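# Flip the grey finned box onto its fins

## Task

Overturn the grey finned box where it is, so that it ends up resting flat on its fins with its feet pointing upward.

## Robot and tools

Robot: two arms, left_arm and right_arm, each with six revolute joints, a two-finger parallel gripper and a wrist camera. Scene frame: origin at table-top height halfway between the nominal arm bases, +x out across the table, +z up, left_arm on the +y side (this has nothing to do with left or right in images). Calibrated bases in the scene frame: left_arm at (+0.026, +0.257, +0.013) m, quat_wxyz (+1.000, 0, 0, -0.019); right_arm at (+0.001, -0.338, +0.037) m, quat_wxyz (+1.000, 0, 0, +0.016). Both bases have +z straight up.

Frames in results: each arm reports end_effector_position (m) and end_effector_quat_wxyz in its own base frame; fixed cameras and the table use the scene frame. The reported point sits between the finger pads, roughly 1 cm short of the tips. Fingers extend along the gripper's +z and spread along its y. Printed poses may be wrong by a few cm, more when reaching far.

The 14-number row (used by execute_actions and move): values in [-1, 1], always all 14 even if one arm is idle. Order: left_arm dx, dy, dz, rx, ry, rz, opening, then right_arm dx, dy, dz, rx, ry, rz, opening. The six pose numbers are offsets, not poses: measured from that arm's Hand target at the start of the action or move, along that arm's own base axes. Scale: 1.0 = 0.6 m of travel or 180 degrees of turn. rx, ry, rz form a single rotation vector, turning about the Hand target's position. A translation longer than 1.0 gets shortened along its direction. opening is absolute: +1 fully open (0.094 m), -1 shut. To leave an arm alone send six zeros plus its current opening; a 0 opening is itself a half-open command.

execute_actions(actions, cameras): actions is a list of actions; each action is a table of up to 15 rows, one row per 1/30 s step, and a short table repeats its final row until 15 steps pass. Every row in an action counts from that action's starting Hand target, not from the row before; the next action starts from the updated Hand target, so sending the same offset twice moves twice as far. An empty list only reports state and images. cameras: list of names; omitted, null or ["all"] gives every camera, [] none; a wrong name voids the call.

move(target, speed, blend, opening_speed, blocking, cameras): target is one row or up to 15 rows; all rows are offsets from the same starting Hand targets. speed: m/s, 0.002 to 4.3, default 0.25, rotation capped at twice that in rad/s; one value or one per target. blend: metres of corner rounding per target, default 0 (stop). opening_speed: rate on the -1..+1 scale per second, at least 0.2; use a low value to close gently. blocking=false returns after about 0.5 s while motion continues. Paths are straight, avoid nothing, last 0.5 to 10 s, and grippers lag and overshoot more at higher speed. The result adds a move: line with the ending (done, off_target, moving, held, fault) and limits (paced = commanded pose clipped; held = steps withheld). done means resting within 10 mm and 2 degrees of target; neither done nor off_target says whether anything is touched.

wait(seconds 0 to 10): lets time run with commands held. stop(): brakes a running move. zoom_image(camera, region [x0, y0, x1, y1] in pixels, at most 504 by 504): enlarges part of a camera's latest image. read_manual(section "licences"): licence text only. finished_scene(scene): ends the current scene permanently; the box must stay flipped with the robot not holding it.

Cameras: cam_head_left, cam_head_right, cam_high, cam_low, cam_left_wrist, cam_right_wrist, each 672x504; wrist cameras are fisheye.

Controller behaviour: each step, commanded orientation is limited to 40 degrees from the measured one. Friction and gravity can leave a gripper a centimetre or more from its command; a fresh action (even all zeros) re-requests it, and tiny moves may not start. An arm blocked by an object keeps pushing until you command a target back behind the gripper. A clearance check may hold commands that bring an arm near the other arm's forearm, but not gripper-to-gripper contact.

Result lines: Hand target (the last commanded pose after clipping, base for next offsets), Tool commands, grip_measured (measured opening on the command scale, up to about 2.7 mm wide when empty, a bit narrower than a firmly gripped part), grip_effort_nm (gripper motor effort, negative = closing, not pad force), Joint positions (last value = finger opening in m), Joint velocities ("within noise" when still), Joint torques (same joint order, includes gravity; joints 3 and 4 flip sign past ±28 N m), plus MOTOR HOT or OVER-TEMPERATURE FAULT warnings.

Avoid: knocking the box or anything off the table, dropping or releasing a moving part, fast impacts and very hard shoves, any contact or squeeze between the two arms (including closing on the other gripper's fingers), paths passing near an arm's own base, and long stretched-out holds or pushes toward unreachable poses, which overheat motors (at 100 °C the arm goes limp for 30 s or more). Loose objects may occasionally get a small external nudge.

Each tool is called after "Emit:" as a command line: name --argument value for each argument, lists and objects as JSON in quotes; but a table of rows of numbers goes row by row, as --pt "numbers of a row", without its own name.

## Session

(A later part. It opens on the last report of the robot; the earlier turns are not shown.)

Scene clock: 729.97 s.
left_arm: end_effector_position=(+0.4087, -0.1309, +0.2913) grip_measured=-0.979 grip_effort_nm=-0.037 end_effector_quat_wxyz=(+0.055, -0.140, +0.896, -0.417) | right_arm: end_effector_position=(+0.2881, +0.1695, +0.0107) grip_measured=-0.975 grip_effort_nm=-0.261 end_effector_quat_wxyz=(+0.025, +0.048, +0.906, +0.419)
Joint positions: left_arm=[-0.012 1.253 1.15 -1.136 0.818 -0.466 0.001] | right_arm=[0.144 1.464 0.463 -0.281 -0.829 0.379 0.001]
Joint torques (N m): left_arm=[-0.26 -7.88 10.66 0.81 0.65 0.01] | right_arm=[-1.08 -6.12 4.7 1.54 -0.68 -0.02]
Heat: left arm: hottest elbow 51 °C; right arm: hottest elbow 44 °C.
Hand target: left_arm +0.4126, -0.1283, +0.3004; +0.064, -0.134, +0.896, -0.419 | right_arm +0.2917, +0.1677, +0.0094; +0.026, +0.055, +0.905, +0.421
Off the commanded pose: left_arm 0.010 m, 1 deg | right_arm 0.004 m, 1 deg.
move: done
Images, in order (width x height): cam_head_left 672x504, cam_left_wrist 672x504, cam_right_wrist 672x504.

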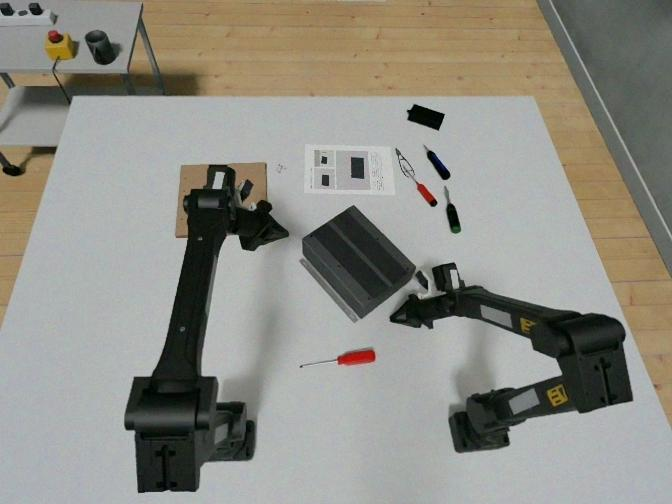

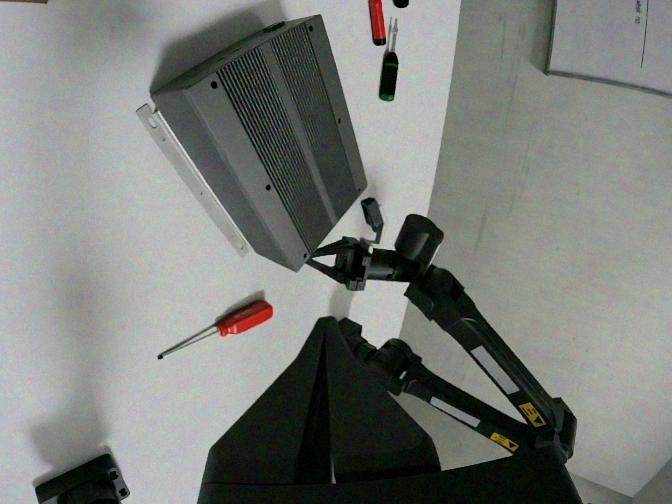

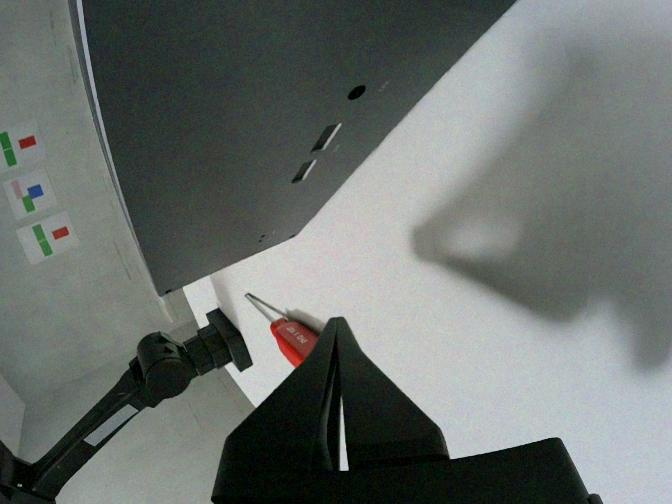

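Emit:
move --target '[0,0,0,0,0,0,-0.98,0.15,0.14,0,0,0,0,-0.98]' --speed 0.08 --cameras '["cam_left_wrist","cam_right_wrist","cam_head_left"]'

Scene clock: 737.73 s.
left_arm: end_effector_position=(+0.4087, -0.1309, +0.2913) grip_measured=-0.979 grip_effort_nm=-0.042 end_effector_quat_wxyz=(+0.054, -0.140, +0.896, -0.417) | right_arm: end_effector_position=(+0.3464, +0.2032, +0.0074) grip_measured=-0.975 grip_effort_nm=-0.256 end_effector_quat_wxyz=(+0.019, +0.109, +0.907, +0.406)
Joint positions: left_arm=[-0.012 1.253 1.15 -1.136 0.818 -0.466 0.001] | right_arm=[0.235 1.581 0.597 -0.18 -0.753 0.636 0.001]
Joint torques (N m): left_arm=[-0.09 -7.88 10.63 0.9 0.65 0.01] | right_arm=[5.95 -1.79 12.79 2.63 -1.03 -0.17]
Heat: left arm: hottest elbow 51 °C; right arm: hottest elbow 43 °C.
Hand target: left_arm +0.4126, -0.1283, +0.3004; +0.064, -0.134, +0.896, -0.419 | right_arm +0.3816, +0.2517, +0.0094; +0.026, +0.055, +0.905, +0.421
Off the commanded pose: left_arm 0.010 m, 1 deg | right_arm 0.060 m, 6 deg.
move: off_target (right_arm)
Images, in order (width x height): cam_head_left 672x504, cam_left_wrist 672x504, cam_right_wrist 672x504.

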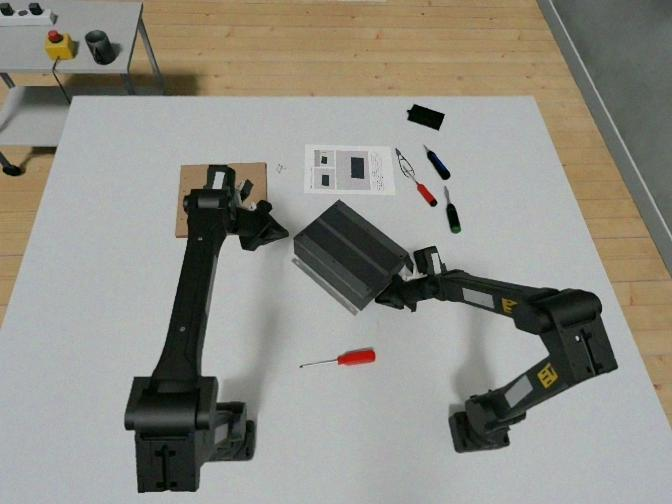

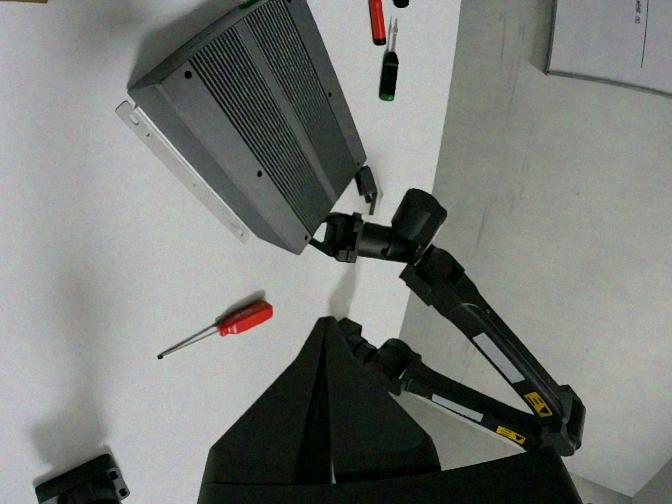

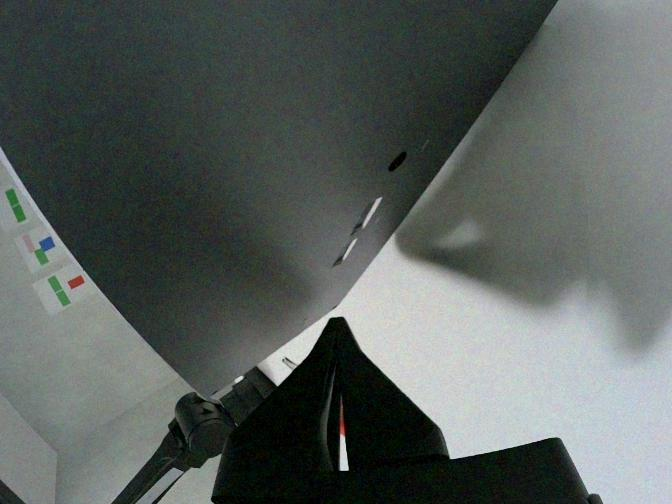

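Emit:
move --pt "0 0 0 0 0 0 -0.98 -0.161 -0.153 0.018 0 0 0 -0.98" --pt "0 0 0 0 0 0 -0.98 -0.194 -0.095 0.184 -0.276 0.034 0 -0.98" --pt "0 0 0 0 0 0 -0.98 -0.194 -0.095 0.02 -0.276 0.034 0 -0.98" --speed 0.2 --cameras '["cam_left_wrist","cam_right_wrist","cam_head_left"]'

Scene clock: 769.13 s.
left_arm: end_effector_position=(+0.4087, -0.1309, +0.2913) grip_measured=-0.979 grip_effort_nm=-0.037 end_effector_quat_wxyz=(+0.054, -0.140, +0.896, -0.417) | right_arm: end_effector_position=(+0.2633, +0.1889, +0.0218) grip_measured=-0.975 grip_effort_nm=-0.256 end_effector_quat_wxyz=(-0.005, +0.062, +0.998, -0.003)
Joint positions: left_arm=[-0.012 1.253 1.15 -1.136 0.818 -0.466 0.001] | right_arm=[0.623 1.429 0.725 -0.877 -0.002 0.748 0.001]
Joint torques (N m): left_arm=[-0.15 -7.77 10.63 0.91 0.64 0.01] | right_arm=[0.62 -6.83 6.31 0.83 0.16 0.02]
Heat: left arm: hottest elbow 51 °C; right arm: hottest elbow 46 °C.
Hand target: left_arm +0.4126, -0.1283, +0.3004; +0.064, -0.134, +0.896, -0.419 | right_arm +0.2651, +0.1948, +0.0213; +0.000, +0.060, +0.998, -0.001
Off the commanded pose: left_arm 0.010 m, 1 deg | right_arm 0.006 m, 1 deg.
move: done
Images, in order (width x height): cam_head_left 672x504, cam_left_wrist 672x504, cam_right_wrist 672x504.

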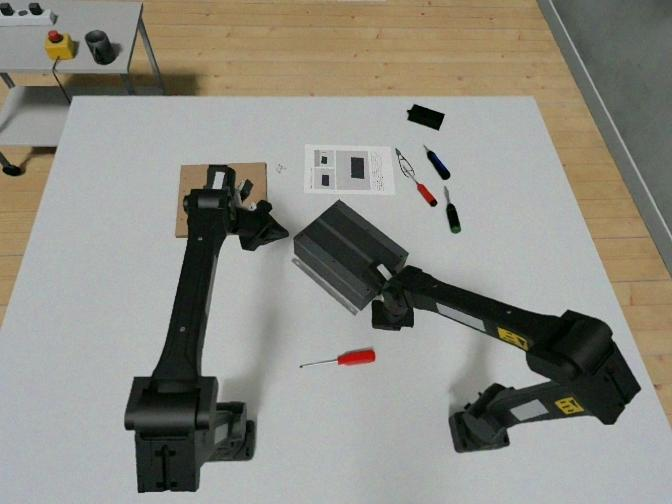

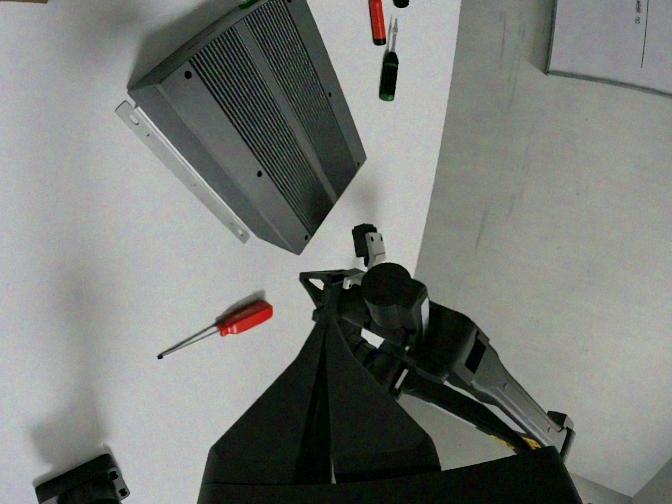

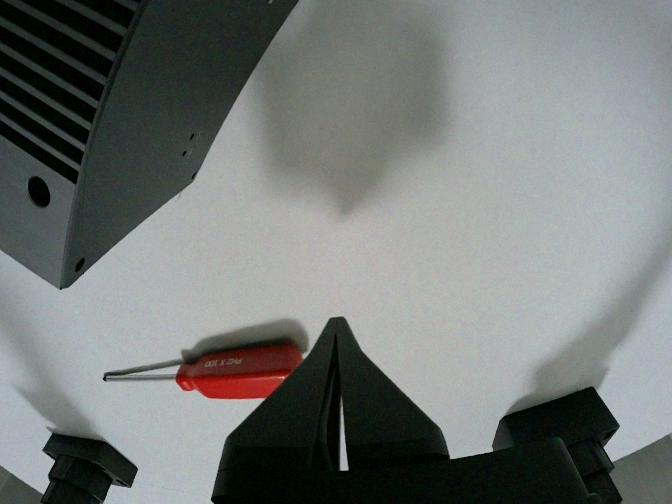

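Emit:
move --pt "0 0 0 0 0 0 -0.98 0.03 -0.01 0 0 0 0 -0.98" --pt "0 0 0 0 0 0 -0.98 0.22 0.2 0 0 0 0 -0.98" --speed 0.08 --cameras '["cam_left_wrist","cam_right_wrist","cam_head_left"]'

Scene clock: 786.30 s.
left_arm: end_effector_position=(+0.4087, -0.1309, +0.2913) grip_measured=-0.979 grip_effort_nm=-0.042 end_effector_quat_wxyz=(+0.054, -0.140, +0.896, -0.417) | right_arm: end_effector_position=(+0.3121, +0.2247, +0.0345) grip_measured=-0.976 grip_effort_nm=-0.242 end_effector_quat_wxyz=(-0.086, +0.095, +0.988, -0.087)
Joint positions: left_arm=[-0.012 1.253 1.15 -1.136 0.818 -0.466 0.001] | right_arm=[0.632 1.693 1.063 -1.185 0.014 0.826 0.001]
Joint torques (N m): left_arm=[-0.09 -7.88 10.66 0.85 0.64 0.01] | right_arm=[2.08 -5.36 17.47 6.46 -0.57 -0.37]
Heat: left arm: hottest elbow 51 °C; right arm: hottest elbow 46 °C.
Hand target: left_arm +0.4126, -0.1283, +0.3004; +0.064, -0.134, +0.896, -0.419 | right_arm +0.3973, +0.3147, +0.0215; +0.000, +0.060, +0.998, -0.001
Off the commanded pose: left_arm 0.010 m, 1 deg | right_arm 0.125 m, 15 deg.
move: off_target (right_arm)
Images, in order (width x height): cam_head_left 672x504, cam_left_wrist 672x504, cam_right_wrist 672x504.

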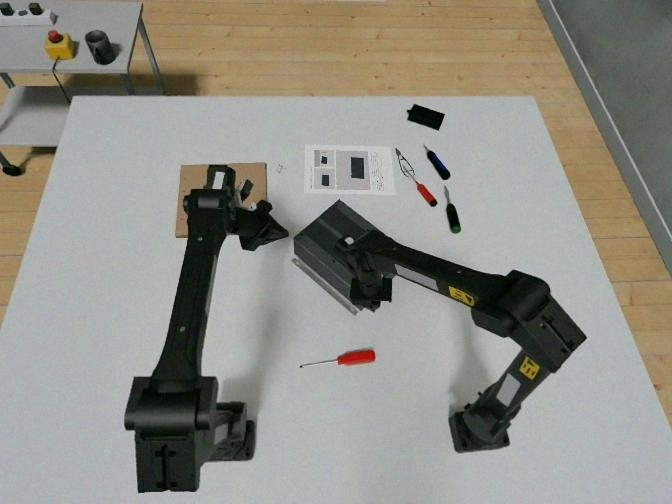

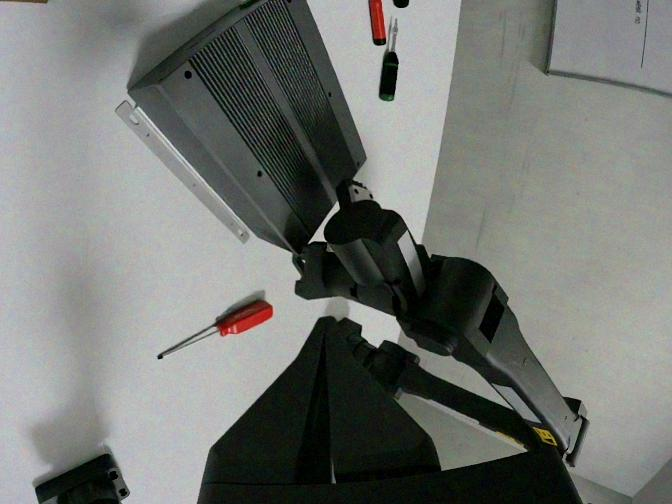

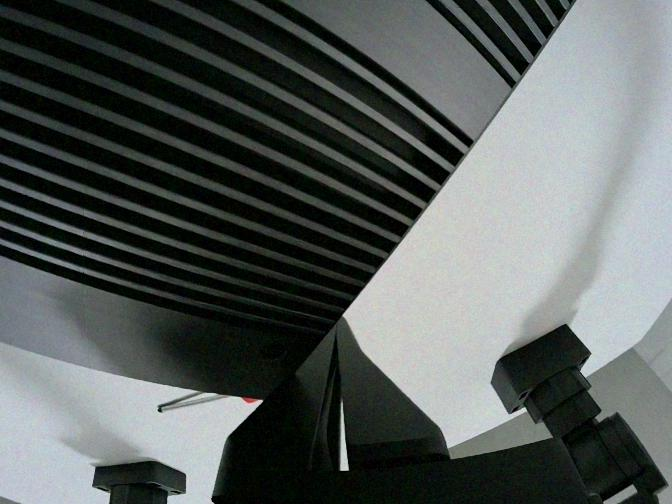

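Emit:
move --pt "0 0 0 0 0 0 -0.98 -0.229 -0.241 0.131 0 0 0 -0.98" --pt "0 0 0 0 0 0 -0.98 0.088 -0.525 0.164 0.276 -0.034 0 -0.98" --pt "0 0 0 0 0 0 -0.98 0.213 -0.383 0 0.276 -0.034 0 -0.98" --speed 0.2 --cameras '["cam_right_wrist","cam_head_left"]'

Scene clock: 820.53 s.
left_arm: end_effector_position=(+0.4087, -0.1309, +0.2913) grip_measured=-0.979 grip_effort_nm=-0.042 end_effector_quat_wxyz=(+0.054, -0.140, +0.896, -0.417) | right_arm: end_effector_position=(+0.5085, +0.0817, +0.0156) grip_measured=-0.976 grip_effort_nm=-0.252 end_effector_quat_wxyz=(+0.013, +0.063, +0.904, +0.423)
Joint positions: left_arm=[-0.012 1.253 1.15 -1.136 0.818 -0.466 0.001] | right_arm=[-0.098 1.931 1.178 -0.816 -0.873 0.042 0.001]
Joint torques (N m): left_arm=[-0.15 -7.82 10.65 0.87 0.65 0.02] | right_arm=[0.03 -14.45 8.42 1.01 -0.52 -0.01]
Heat: left arm: hottest elbow 51 °C; right arm: hottest elbow 53 °C.
Hand target: left_arm +0.4126, -0.1283, +0.3004; +0.064, -0.134, +0.896, -0.419 | right_arm +0.5251, +0.0850, +0.0215; +0.026, +0.055, +0.905, +0.421
Off the commanded pose: left_arm 0.010 m, 1 deg | right_arm 0.018 m, 2 deg.
move: off_target (right_arm)
Images, in order (width x height): cam_head_left 672x504, cam_right_wrist 672x504.

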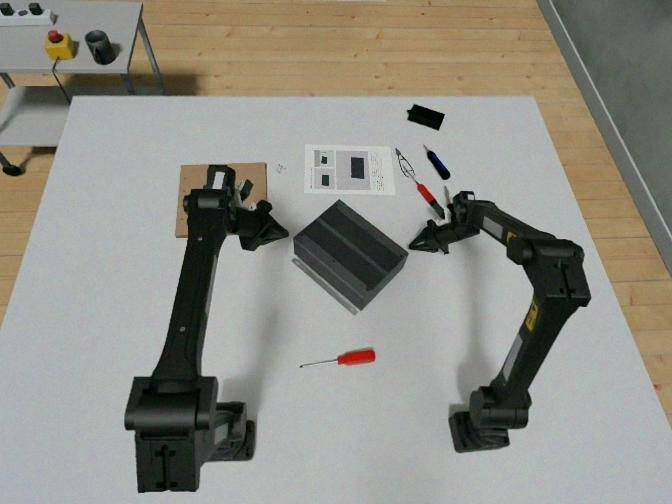

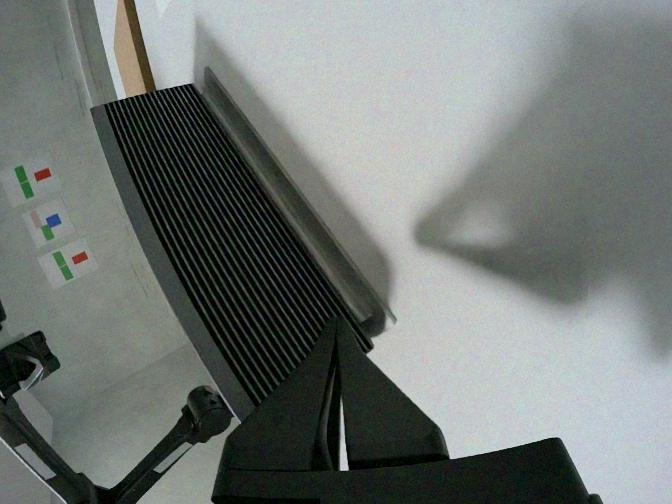

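Emit:
move --target '[0,0,0,0,0,0,-0.98,-0.08,0.22,0,0,0,0,-0.98]' --speed 0.08 --cameras '["cam_right_wrist","cam_head_left"]'

Scene clock: 831.87 s.
left_arm: end_effector_position=(+0.4087, -0.1309, +0.2913) grip_measured=-0.979 grip_effort_nm=-0.037 end_effector_quat_wxyz=(+0.054, -0.140, +0.896, -0.417) | right_arm: end_effector_position=(+0.5075, +0.1738, +0.0270) grip_measured=-0.976 grip_effort_nm=-0.256 end_effector_quat_wxyz=(+0.066, +0.082, +0.906, +0.411)
Joint positions: left_arm=[-0.012 1.253 1.15 -1.136 0.818 -0.466 0.001] | right_arm=[0.101 1.824 1.031 -0.401 -0.791 0.441 0.001]
Joint torques (N m): left_arm=[-0.15 -7.94 10.62 0.87 0.64 0.02] | right_arm=[5.48 -13.86 4.05 0.65 -1.67 0.01]
Heat: left arm: hottest elbow 51 °C; right arm: hottest elbow 52 °C.
Hand target: left_arm +0.4126, -0.1283, +0.3004; +0.064, -0.134, +0.896, -0.419 | right_arm +0.4770, +0.2170, +0.0214; +0.026, +0.055, +0.905, +0.421
Off the commanded pose: left_arm 0.010 m, 1 deg | right_arm 0.053 m, 6 deg.
move: off_target (right_arm)
Images, in order (width x height): cam_head_left 672x504, cam_right_wrist 672x504.

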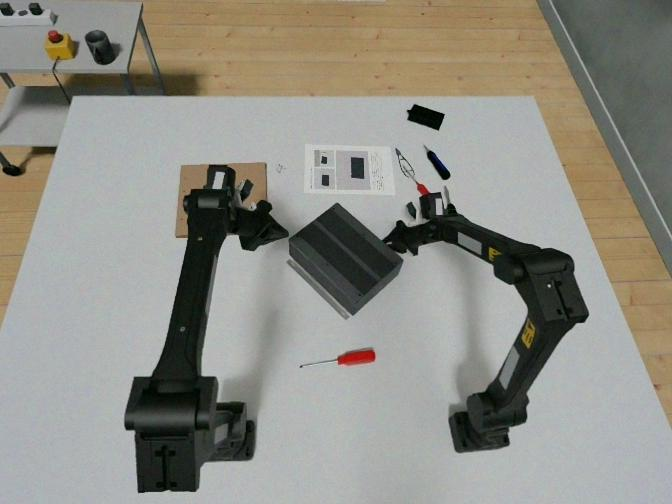

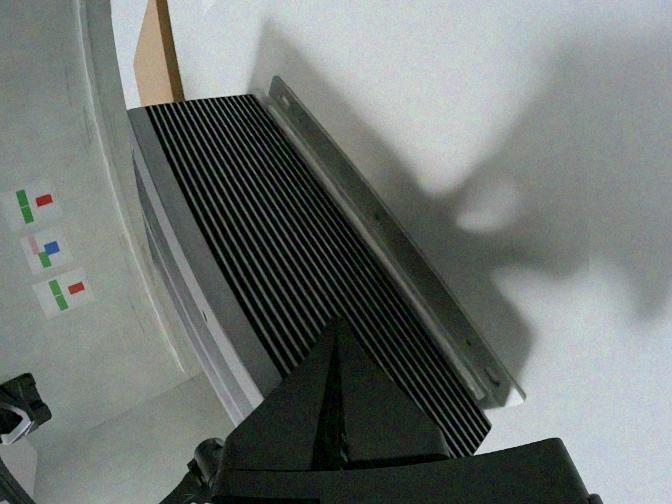

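Emit:
move --pt "0 0 0 0 0 0 -0.98 0.08 -0.195 0 0 0 0 -0.98" --pt "0 0 0 0 0 0 -0.98 0.03 -0.16 0 0 0 0 -0.98" --pt "0 0 0 0 0 0 -0.98 -0.2 0.11 0 0 0 0 -0.98" --speed 0.09 --cameras '["cam_right_wrist","cam_head_left"]'

Scene clock: 846.50 s.
left_arm: end_effector_position=(+0.4087, -0.1309, +0.2913) grip_measured=-0.979 grip_effort_nm=-0.037 end_effector_quat_wxyz=(+0.054, -0.140, +0.896, -0.417) | right_arm: end_effector_position=(+0.3848, +0.2322, +0.0163) grip_measured=-0.976 grip_effort_nm=-0.252 end_effector_quat_wxyz=(+0.055, +0.107, +0.909, +0.400)
Joint positions: left_arm=[-0.012 1.253 1.15 -1.136 0.818 -0.466 0.001] | right_arm=[0.302 1.619 0.676 -0.102 -0.678 0.726 0.001]
Joint torques (N m): left_arm=[-0.15 -7.94 10.66 0.85 0.64 0.02] | right_arm=[7.82 -9.88 5.18 2 -2.2 0.08]
Heat: left arm: hottest elbow 51 °C; right arm: hottest elbow 49 °C.
Hand target: left_arm +0.4126, -0.1283, +0.3004; +0.064, -0.134, +0.896, -0.419 | right_arm +0.3572, +0.2829, +0.0214; +0.026, +0.055, +0.905, +0.421
Off the commanded pose: left_arm 0.010 m, 1 deg | right_arm 0.058 m, 7 deg.
move: off_target (right_arm)
Images, in order (width x height): cam_head_left 672x504, cam_right_wrist 672x504.

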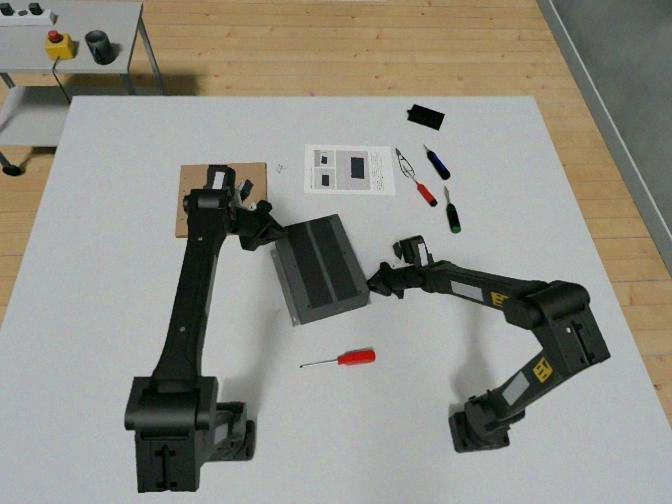

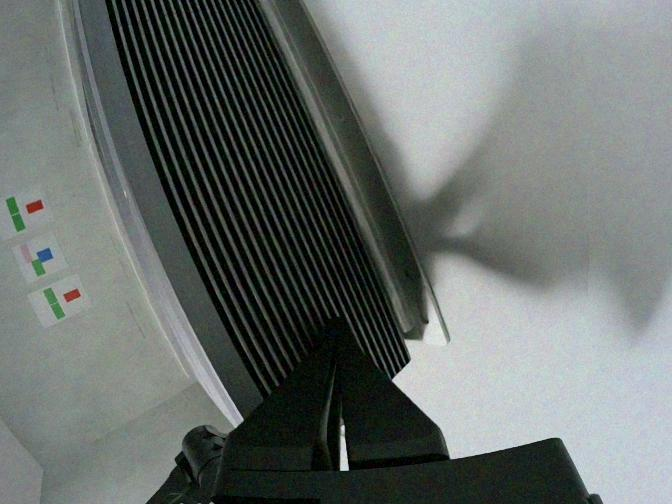

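Emit:
move --pt "-0.143 0.117 -0.2 0 0 0 -0.98 0.048 -0.06 -0.003 0 0 0 -0.98" --pt "-0.143 0.052 -0.377 0 0 0 -0.98 0.048 -0.06 -0.003 0 0 0 -0.98" --pt "-0.128 -0.005 -0.437 0 0 0 -0.98 0.048 -0.06 -0.003 0 0 0 -0.98" --speed '[0.2,0.2,0.08]' --cameras '["cam_left_wrist","cam_right_wrist","cam_head_left"]'

Emit:
zoom_image --camera "cam_head_left" --region '[230, 200, 430, 380]'

Scene clock: 887.47 s.
left_arm: end_effector_position=(+0.3387, -0.1281, +0.0459) grip_measured=-0.979 grip_effort_nm=-0.037 end_effector_quat_wxyz=(+0.073, -0.130, +0.895, -0.420) | right_arm: end_effector_position=(+0.3825, +0.2313, +0.0149) grip_measured=-0.976 grip_effort_nm=-0.252 end_effector_quat_wxyz=(+0.033, +0.074, +0.908, +0.411)
Joint positions: left_arm=[-0.006 1.397 0.532 -0.339 0.821 -0.454 0.001] | right_arm=[0.281 1.646 0.708 -0.179 -0.746 0.623 0.001]
Joint torques (N m): left_arm=[-1.55 -4.89 5.74 1.85 0.4 -0.27] | right_arm=[1.2 -9.64 7.46 1.13 -1.45 -0.16]
Heat: left arm: hottest elbow 50 °C; right arm: hottest elbow 43 °C.
Hand target: left_arm +0.3358, -0.1313, +0.0381; +0.063, -0.134, +0.896, -0.419 | right_arm +0.3859, +0.2470, +0.0196; +0.026, +0.055, +0.905, +0.421
Off the commanded pose: left_arm 0.009 m, 1 deg | right_arm 0.017 m, 3 deg.
move: off_target (right_arm)
Images, in order (width x height): cam_head_left 672x504, cam_left_wrist 672x504, cam_right_wrist 672x504.

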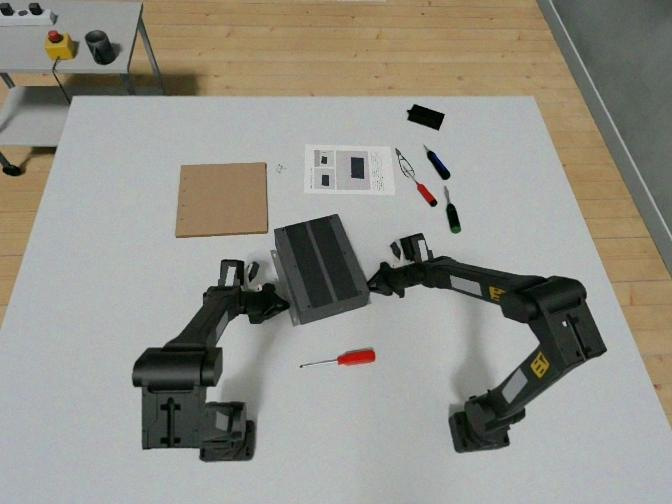

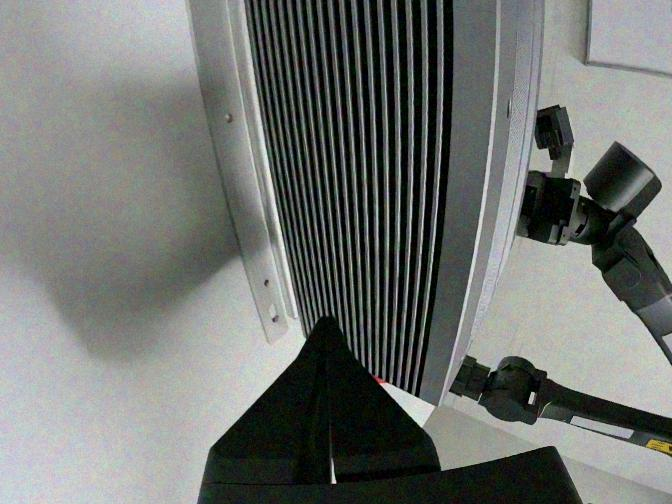

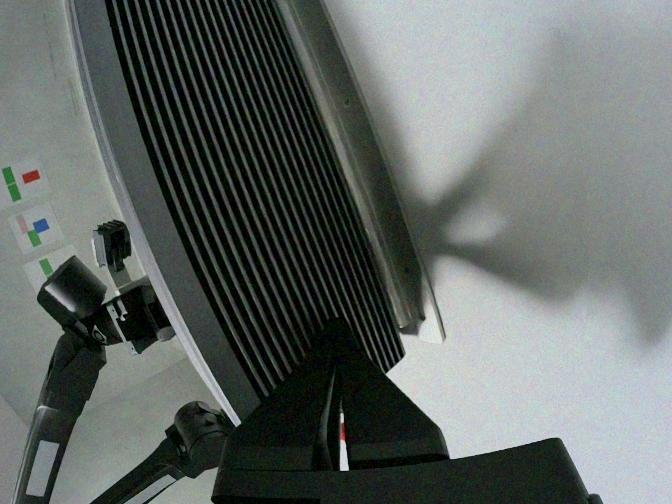

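Scaled by 2.520.

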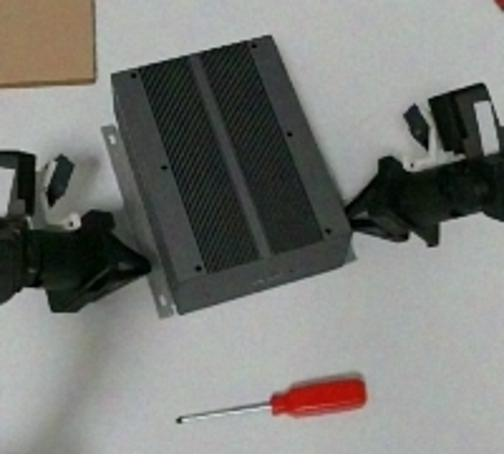

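Emit:
move --pt "0.048 -0.142 0 0 0 0 -0.98 -0.032 0.122 0 0 0 0 -0.98" --pt "0.117 -0.135 0.273 0 0 0 -0.98 0.029 0.155 0.273 0 0 0 -0.98" --pt "0.237 -0.095 0.398 0 0 0 -0.98 0.152 0.187 0.398 0 0 0 -0.98" --speed 0.065 --blend 0.02 --cameras '["cam_left_wrist","cam_right_wrist","cam_low"]'

Scene clock: 919.27 s.
left_arm: end_effector_position=(+0.4411, -0.1170, +0.2133) grip_measured=-0.979 grip_effort_nm=-0.042 end_effector_quat_wxyz=(+0.029, -0.227, +0.906, -0.357) | right_arm: end_effector_position=(+0.4989, +0.2629, +0.2027) grip_measured=-0.976 grip_effort_nm=-0.256 end_effector_quat_wxyz=(+0.040, +0.150, +0.919, +0.362)
Joint positions: left_arm=[-0.019 1.376 1.102 -1.002 0.68 -0.616 0.001] | right_arm=[0.313 1.579 1.277 -0.798 -0.6 0.784 0.001]
Joint torques (N m): left_arm=[-9.88 -8.64 18.15 2.93 4.46 -0.01] | right_arm=[10.64 -14.62 14.09 1.44 -4.74 -0.09]
Heat: left arm: hottest elbow 48 °C; right arm: hottest wrist yaw 47 °C.
Hand target: left_arm +0.4781, -0.1883, +0.2771; +0.064, -0.134, +0.896, -0.419 | right_arm +0.4771, +0.3593, +0.2584; +0.026, +0.055, +0.905, +0.421
Off the commanded pose: left_arm 0.102 m, 13 deg | right_arm 0.113 m, 13 deg.
move: off_target (left_arm, right_arm)
Images, in order (width x height): cam_low 672x504, cam_left_wrist 672x504, cam_right_wrist 672x504.

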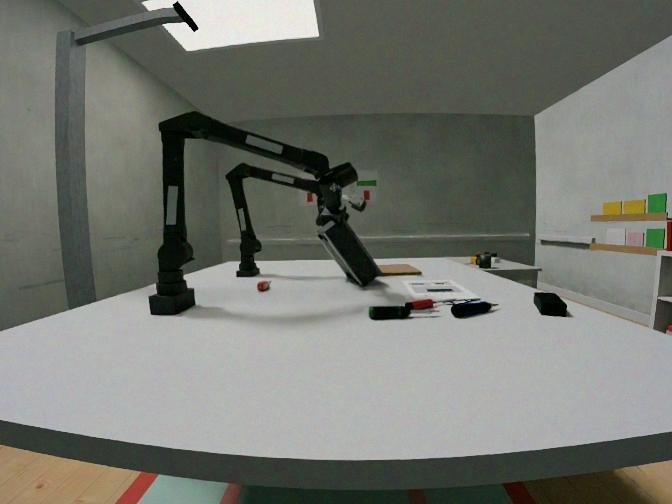

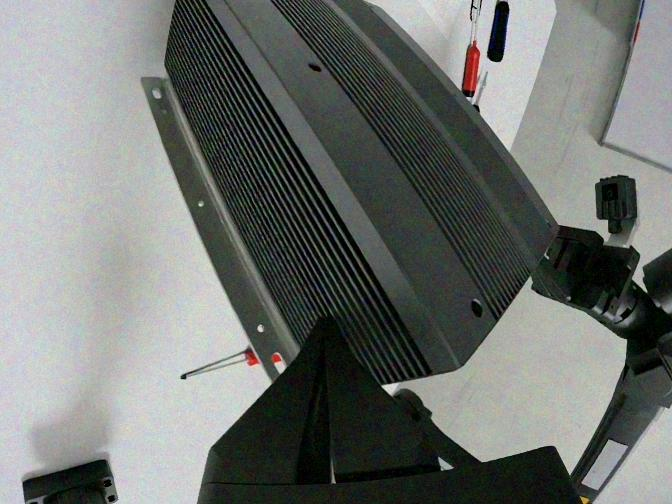

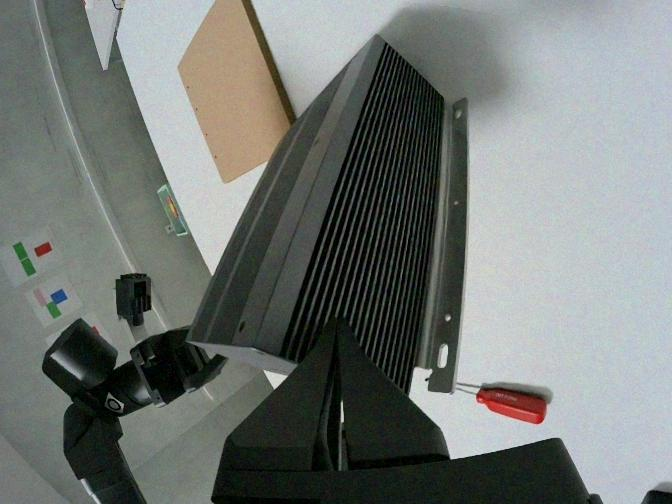

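Emit:
move --pt "0.167 0.057 0.025 0 0 0 -0.98 0.17 0.045 0.025 0 0 0 -0.98" --pt "0.25 0.082 -0.03 0 0 0 -0.98 0.255 0.067 -0.03 0 0 0 -0.98" --speed 0.05 --blend 0.02 --cameras '["cam_left_wrist","cam_right_wrist","cam_low"]'

Scene clock: 930.13 s.
left_arm: end_effector_position=(+0.6094, -0.0647, +0.2470) grip_measured=-0.979 grip_effort_nm=-0.042 end_effector_quat_wxyz=(+0.070, -0.202, +0.894, -0.393) | right_arm: end_effector_position=(+0.6568, +0.2993, +0.2281) grip_measured=-0.975 grip_effort_nm=-0.256 end_effector_quat_wxyz=(+0.055, +0.129, +0.909, +0.393)
Joint positions: left_arm=[0.092 1.766 1.624 -1.115 0.772 -0.48 0.001] | right_arm=[0.281 1.969 1.857 -0.944 -0.665 0.744 0.001]
Joint torques (N m): left_arm=[-10.29 -13.45 13.56 1.91 2.41 -0.02] | right_arm=[10.34 -17.38 12.16 1.52 -2.84 -0.13]
Heat: left arm: hottest elbow 50 °C; right arm: hottest wrist yaw 56 °C.
Hand target: left_arm +0.6281, -0.1391, +0.2590; +0.064, -0.134, +0.896, -0.419 | right_arm +0.6301, +0.3994, +0.2404; +0.026, +0.055, +0.905, +0.421
Off the commanded pose: left_arm 0.078 m, 8 deg | right_arm 0.104 m, 10 deg.
move: off_target (left_arm, right_arm)
Images, in order (width x height): cam_low 672x504, cam_left_wrist 672x504, cam_right_wrist 672x504.

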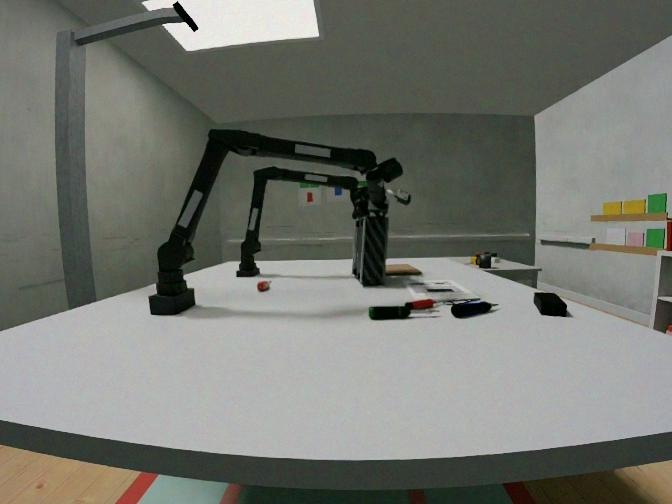

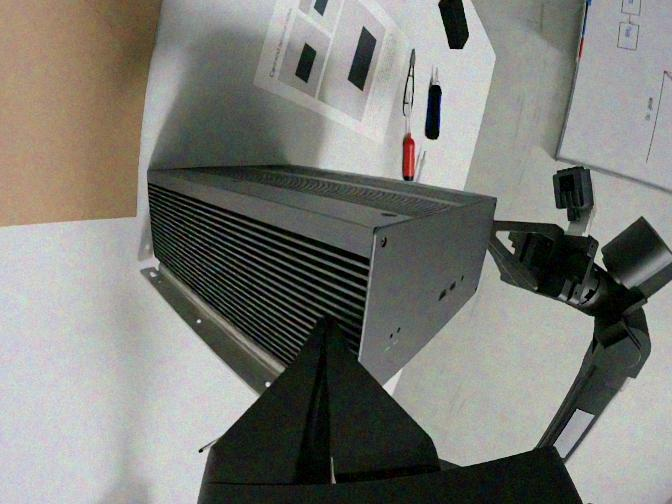

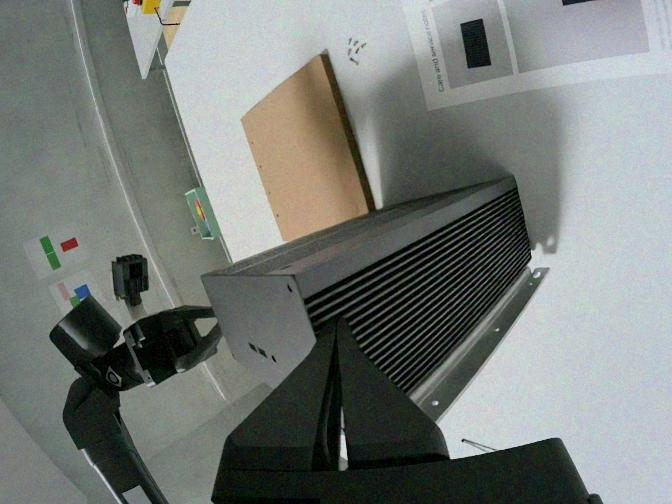

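Emit:
zoom_image --camera "cam_low" --region '[330, 170, 430, 300]'

Scaled by 3.877.

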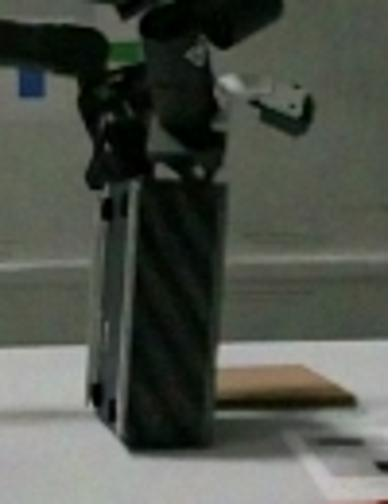

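Emit:
move --target '[-0.06,0.22,-0.02,0,0,0,-0.98,0.08,-0.26,-0.02,0,0,0,-0.98]' --speed 0.06

Emit:
zoom_image --camera "cam_low" --region '[330, 170, 430, 300]'

Emit:
zoom_image --camera "cam_head_left" --region '[240, 100, 440, 280]'

Scene clock: 943.00 s.
left_arm: end_effector_position=(+0.5786, -0.0136, +0.2468) grip_measured=-0.979 grip_effort_nm=-0.042 end_effector_quat_wxyz=(+0.058, -0.138, +0.896, -0.418) | right_arm: end_effector_position=(+0.6644, +0.2481, +0.2165) grip_measured=-0.975 grip_effort_nm=-0.261 end_effector_quat_wxyz=(+0.011, +0.060, +0.907, +0.417)
Joint positions: left_arm=[0.206 1.78 1.634 -1.322 0.867 -0.147 0.001] | right_arm=[0.18 2.062 1.975 -1.18 -0.819 0.446 0.001]
Joint torques (N m): left_arm=[-0.26 -12.81 12.15 0.39 0.7 0] | right_arm=[-1.55 -19.31 11.95 0.73 -0.68 -0.17]
Heat: left arm: hottest elbow 50 °C; right arm: hottest wrist yaw 51 °C.
Hand target: left_arm +0.5920, -0.0072, +0.2471; +0.064, -0.134, +0.896, -0.419 | right_arm +0.6781, +0.2433, +0.2283; +0.026, +0.055, +0.905, +0.421
Off the commanded pose: left_arm 0.015 m, 1 deg | right_arm 0.019 m, 2 deg.
move: off_target (left_arm, right_arm)

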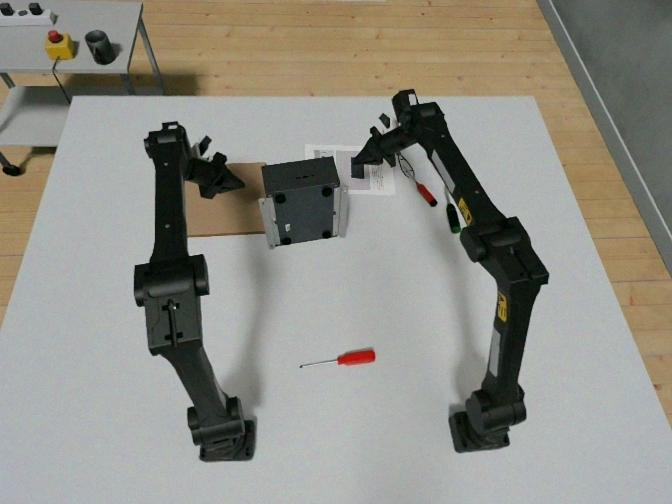

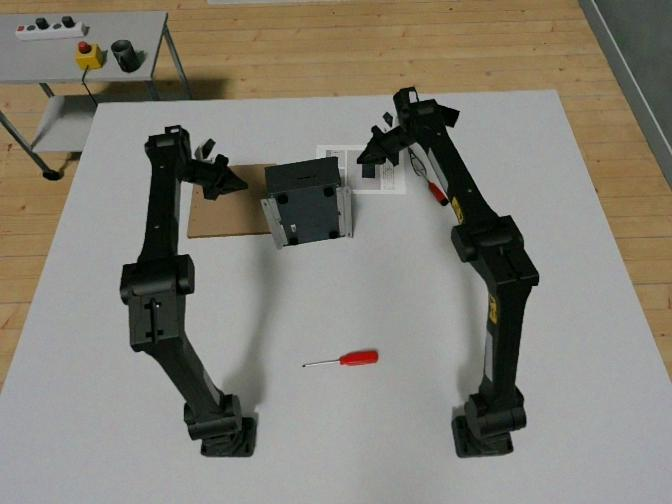

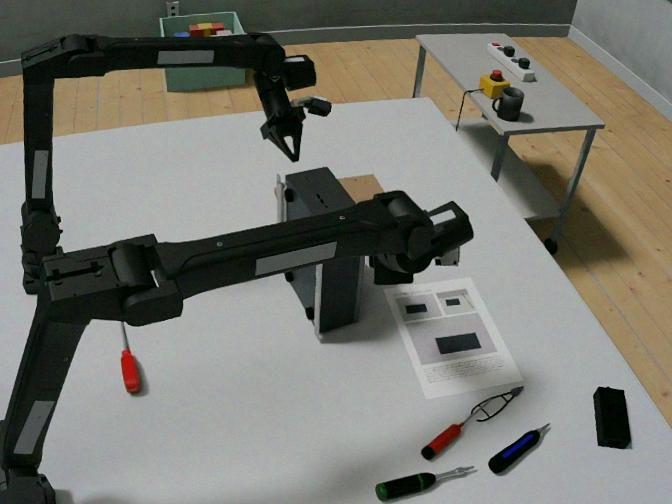

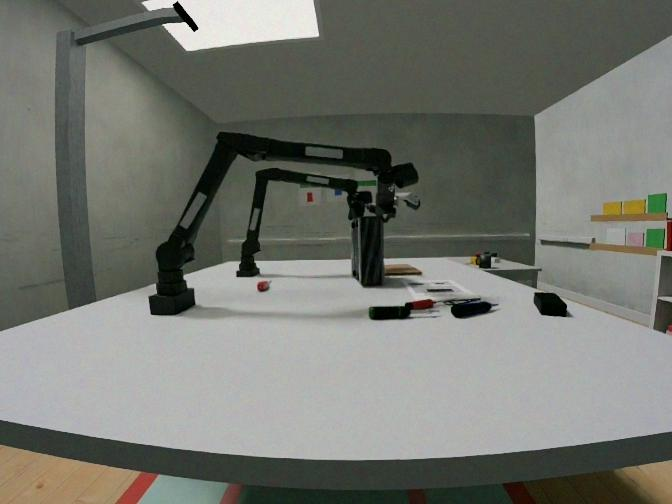

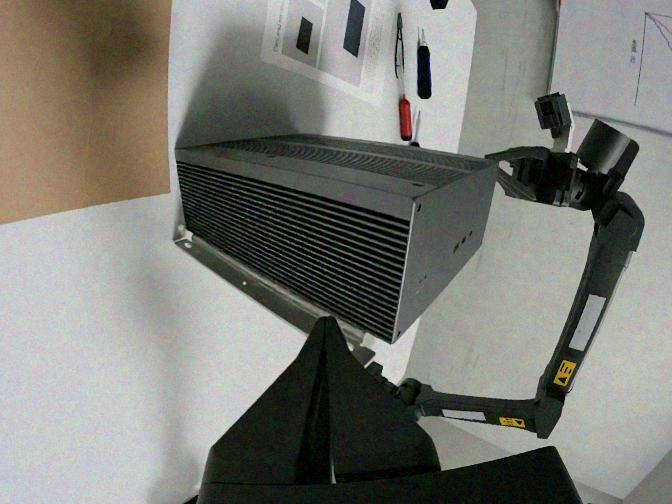

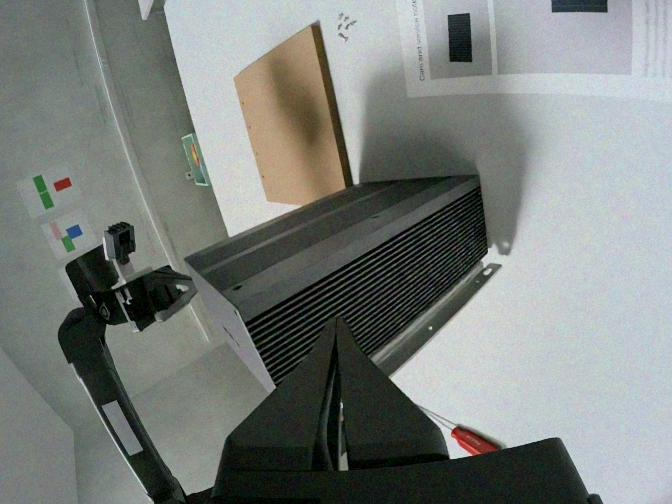

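Scaled by 3.877.

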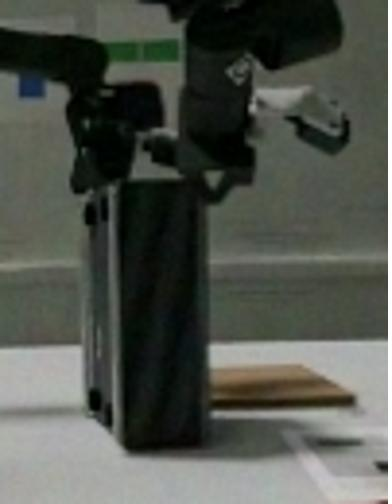

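Scaled by 2.520.

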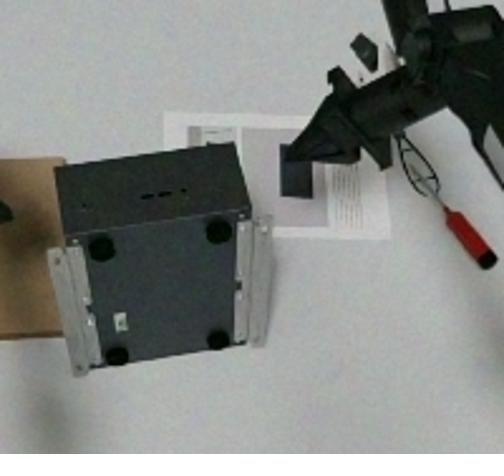

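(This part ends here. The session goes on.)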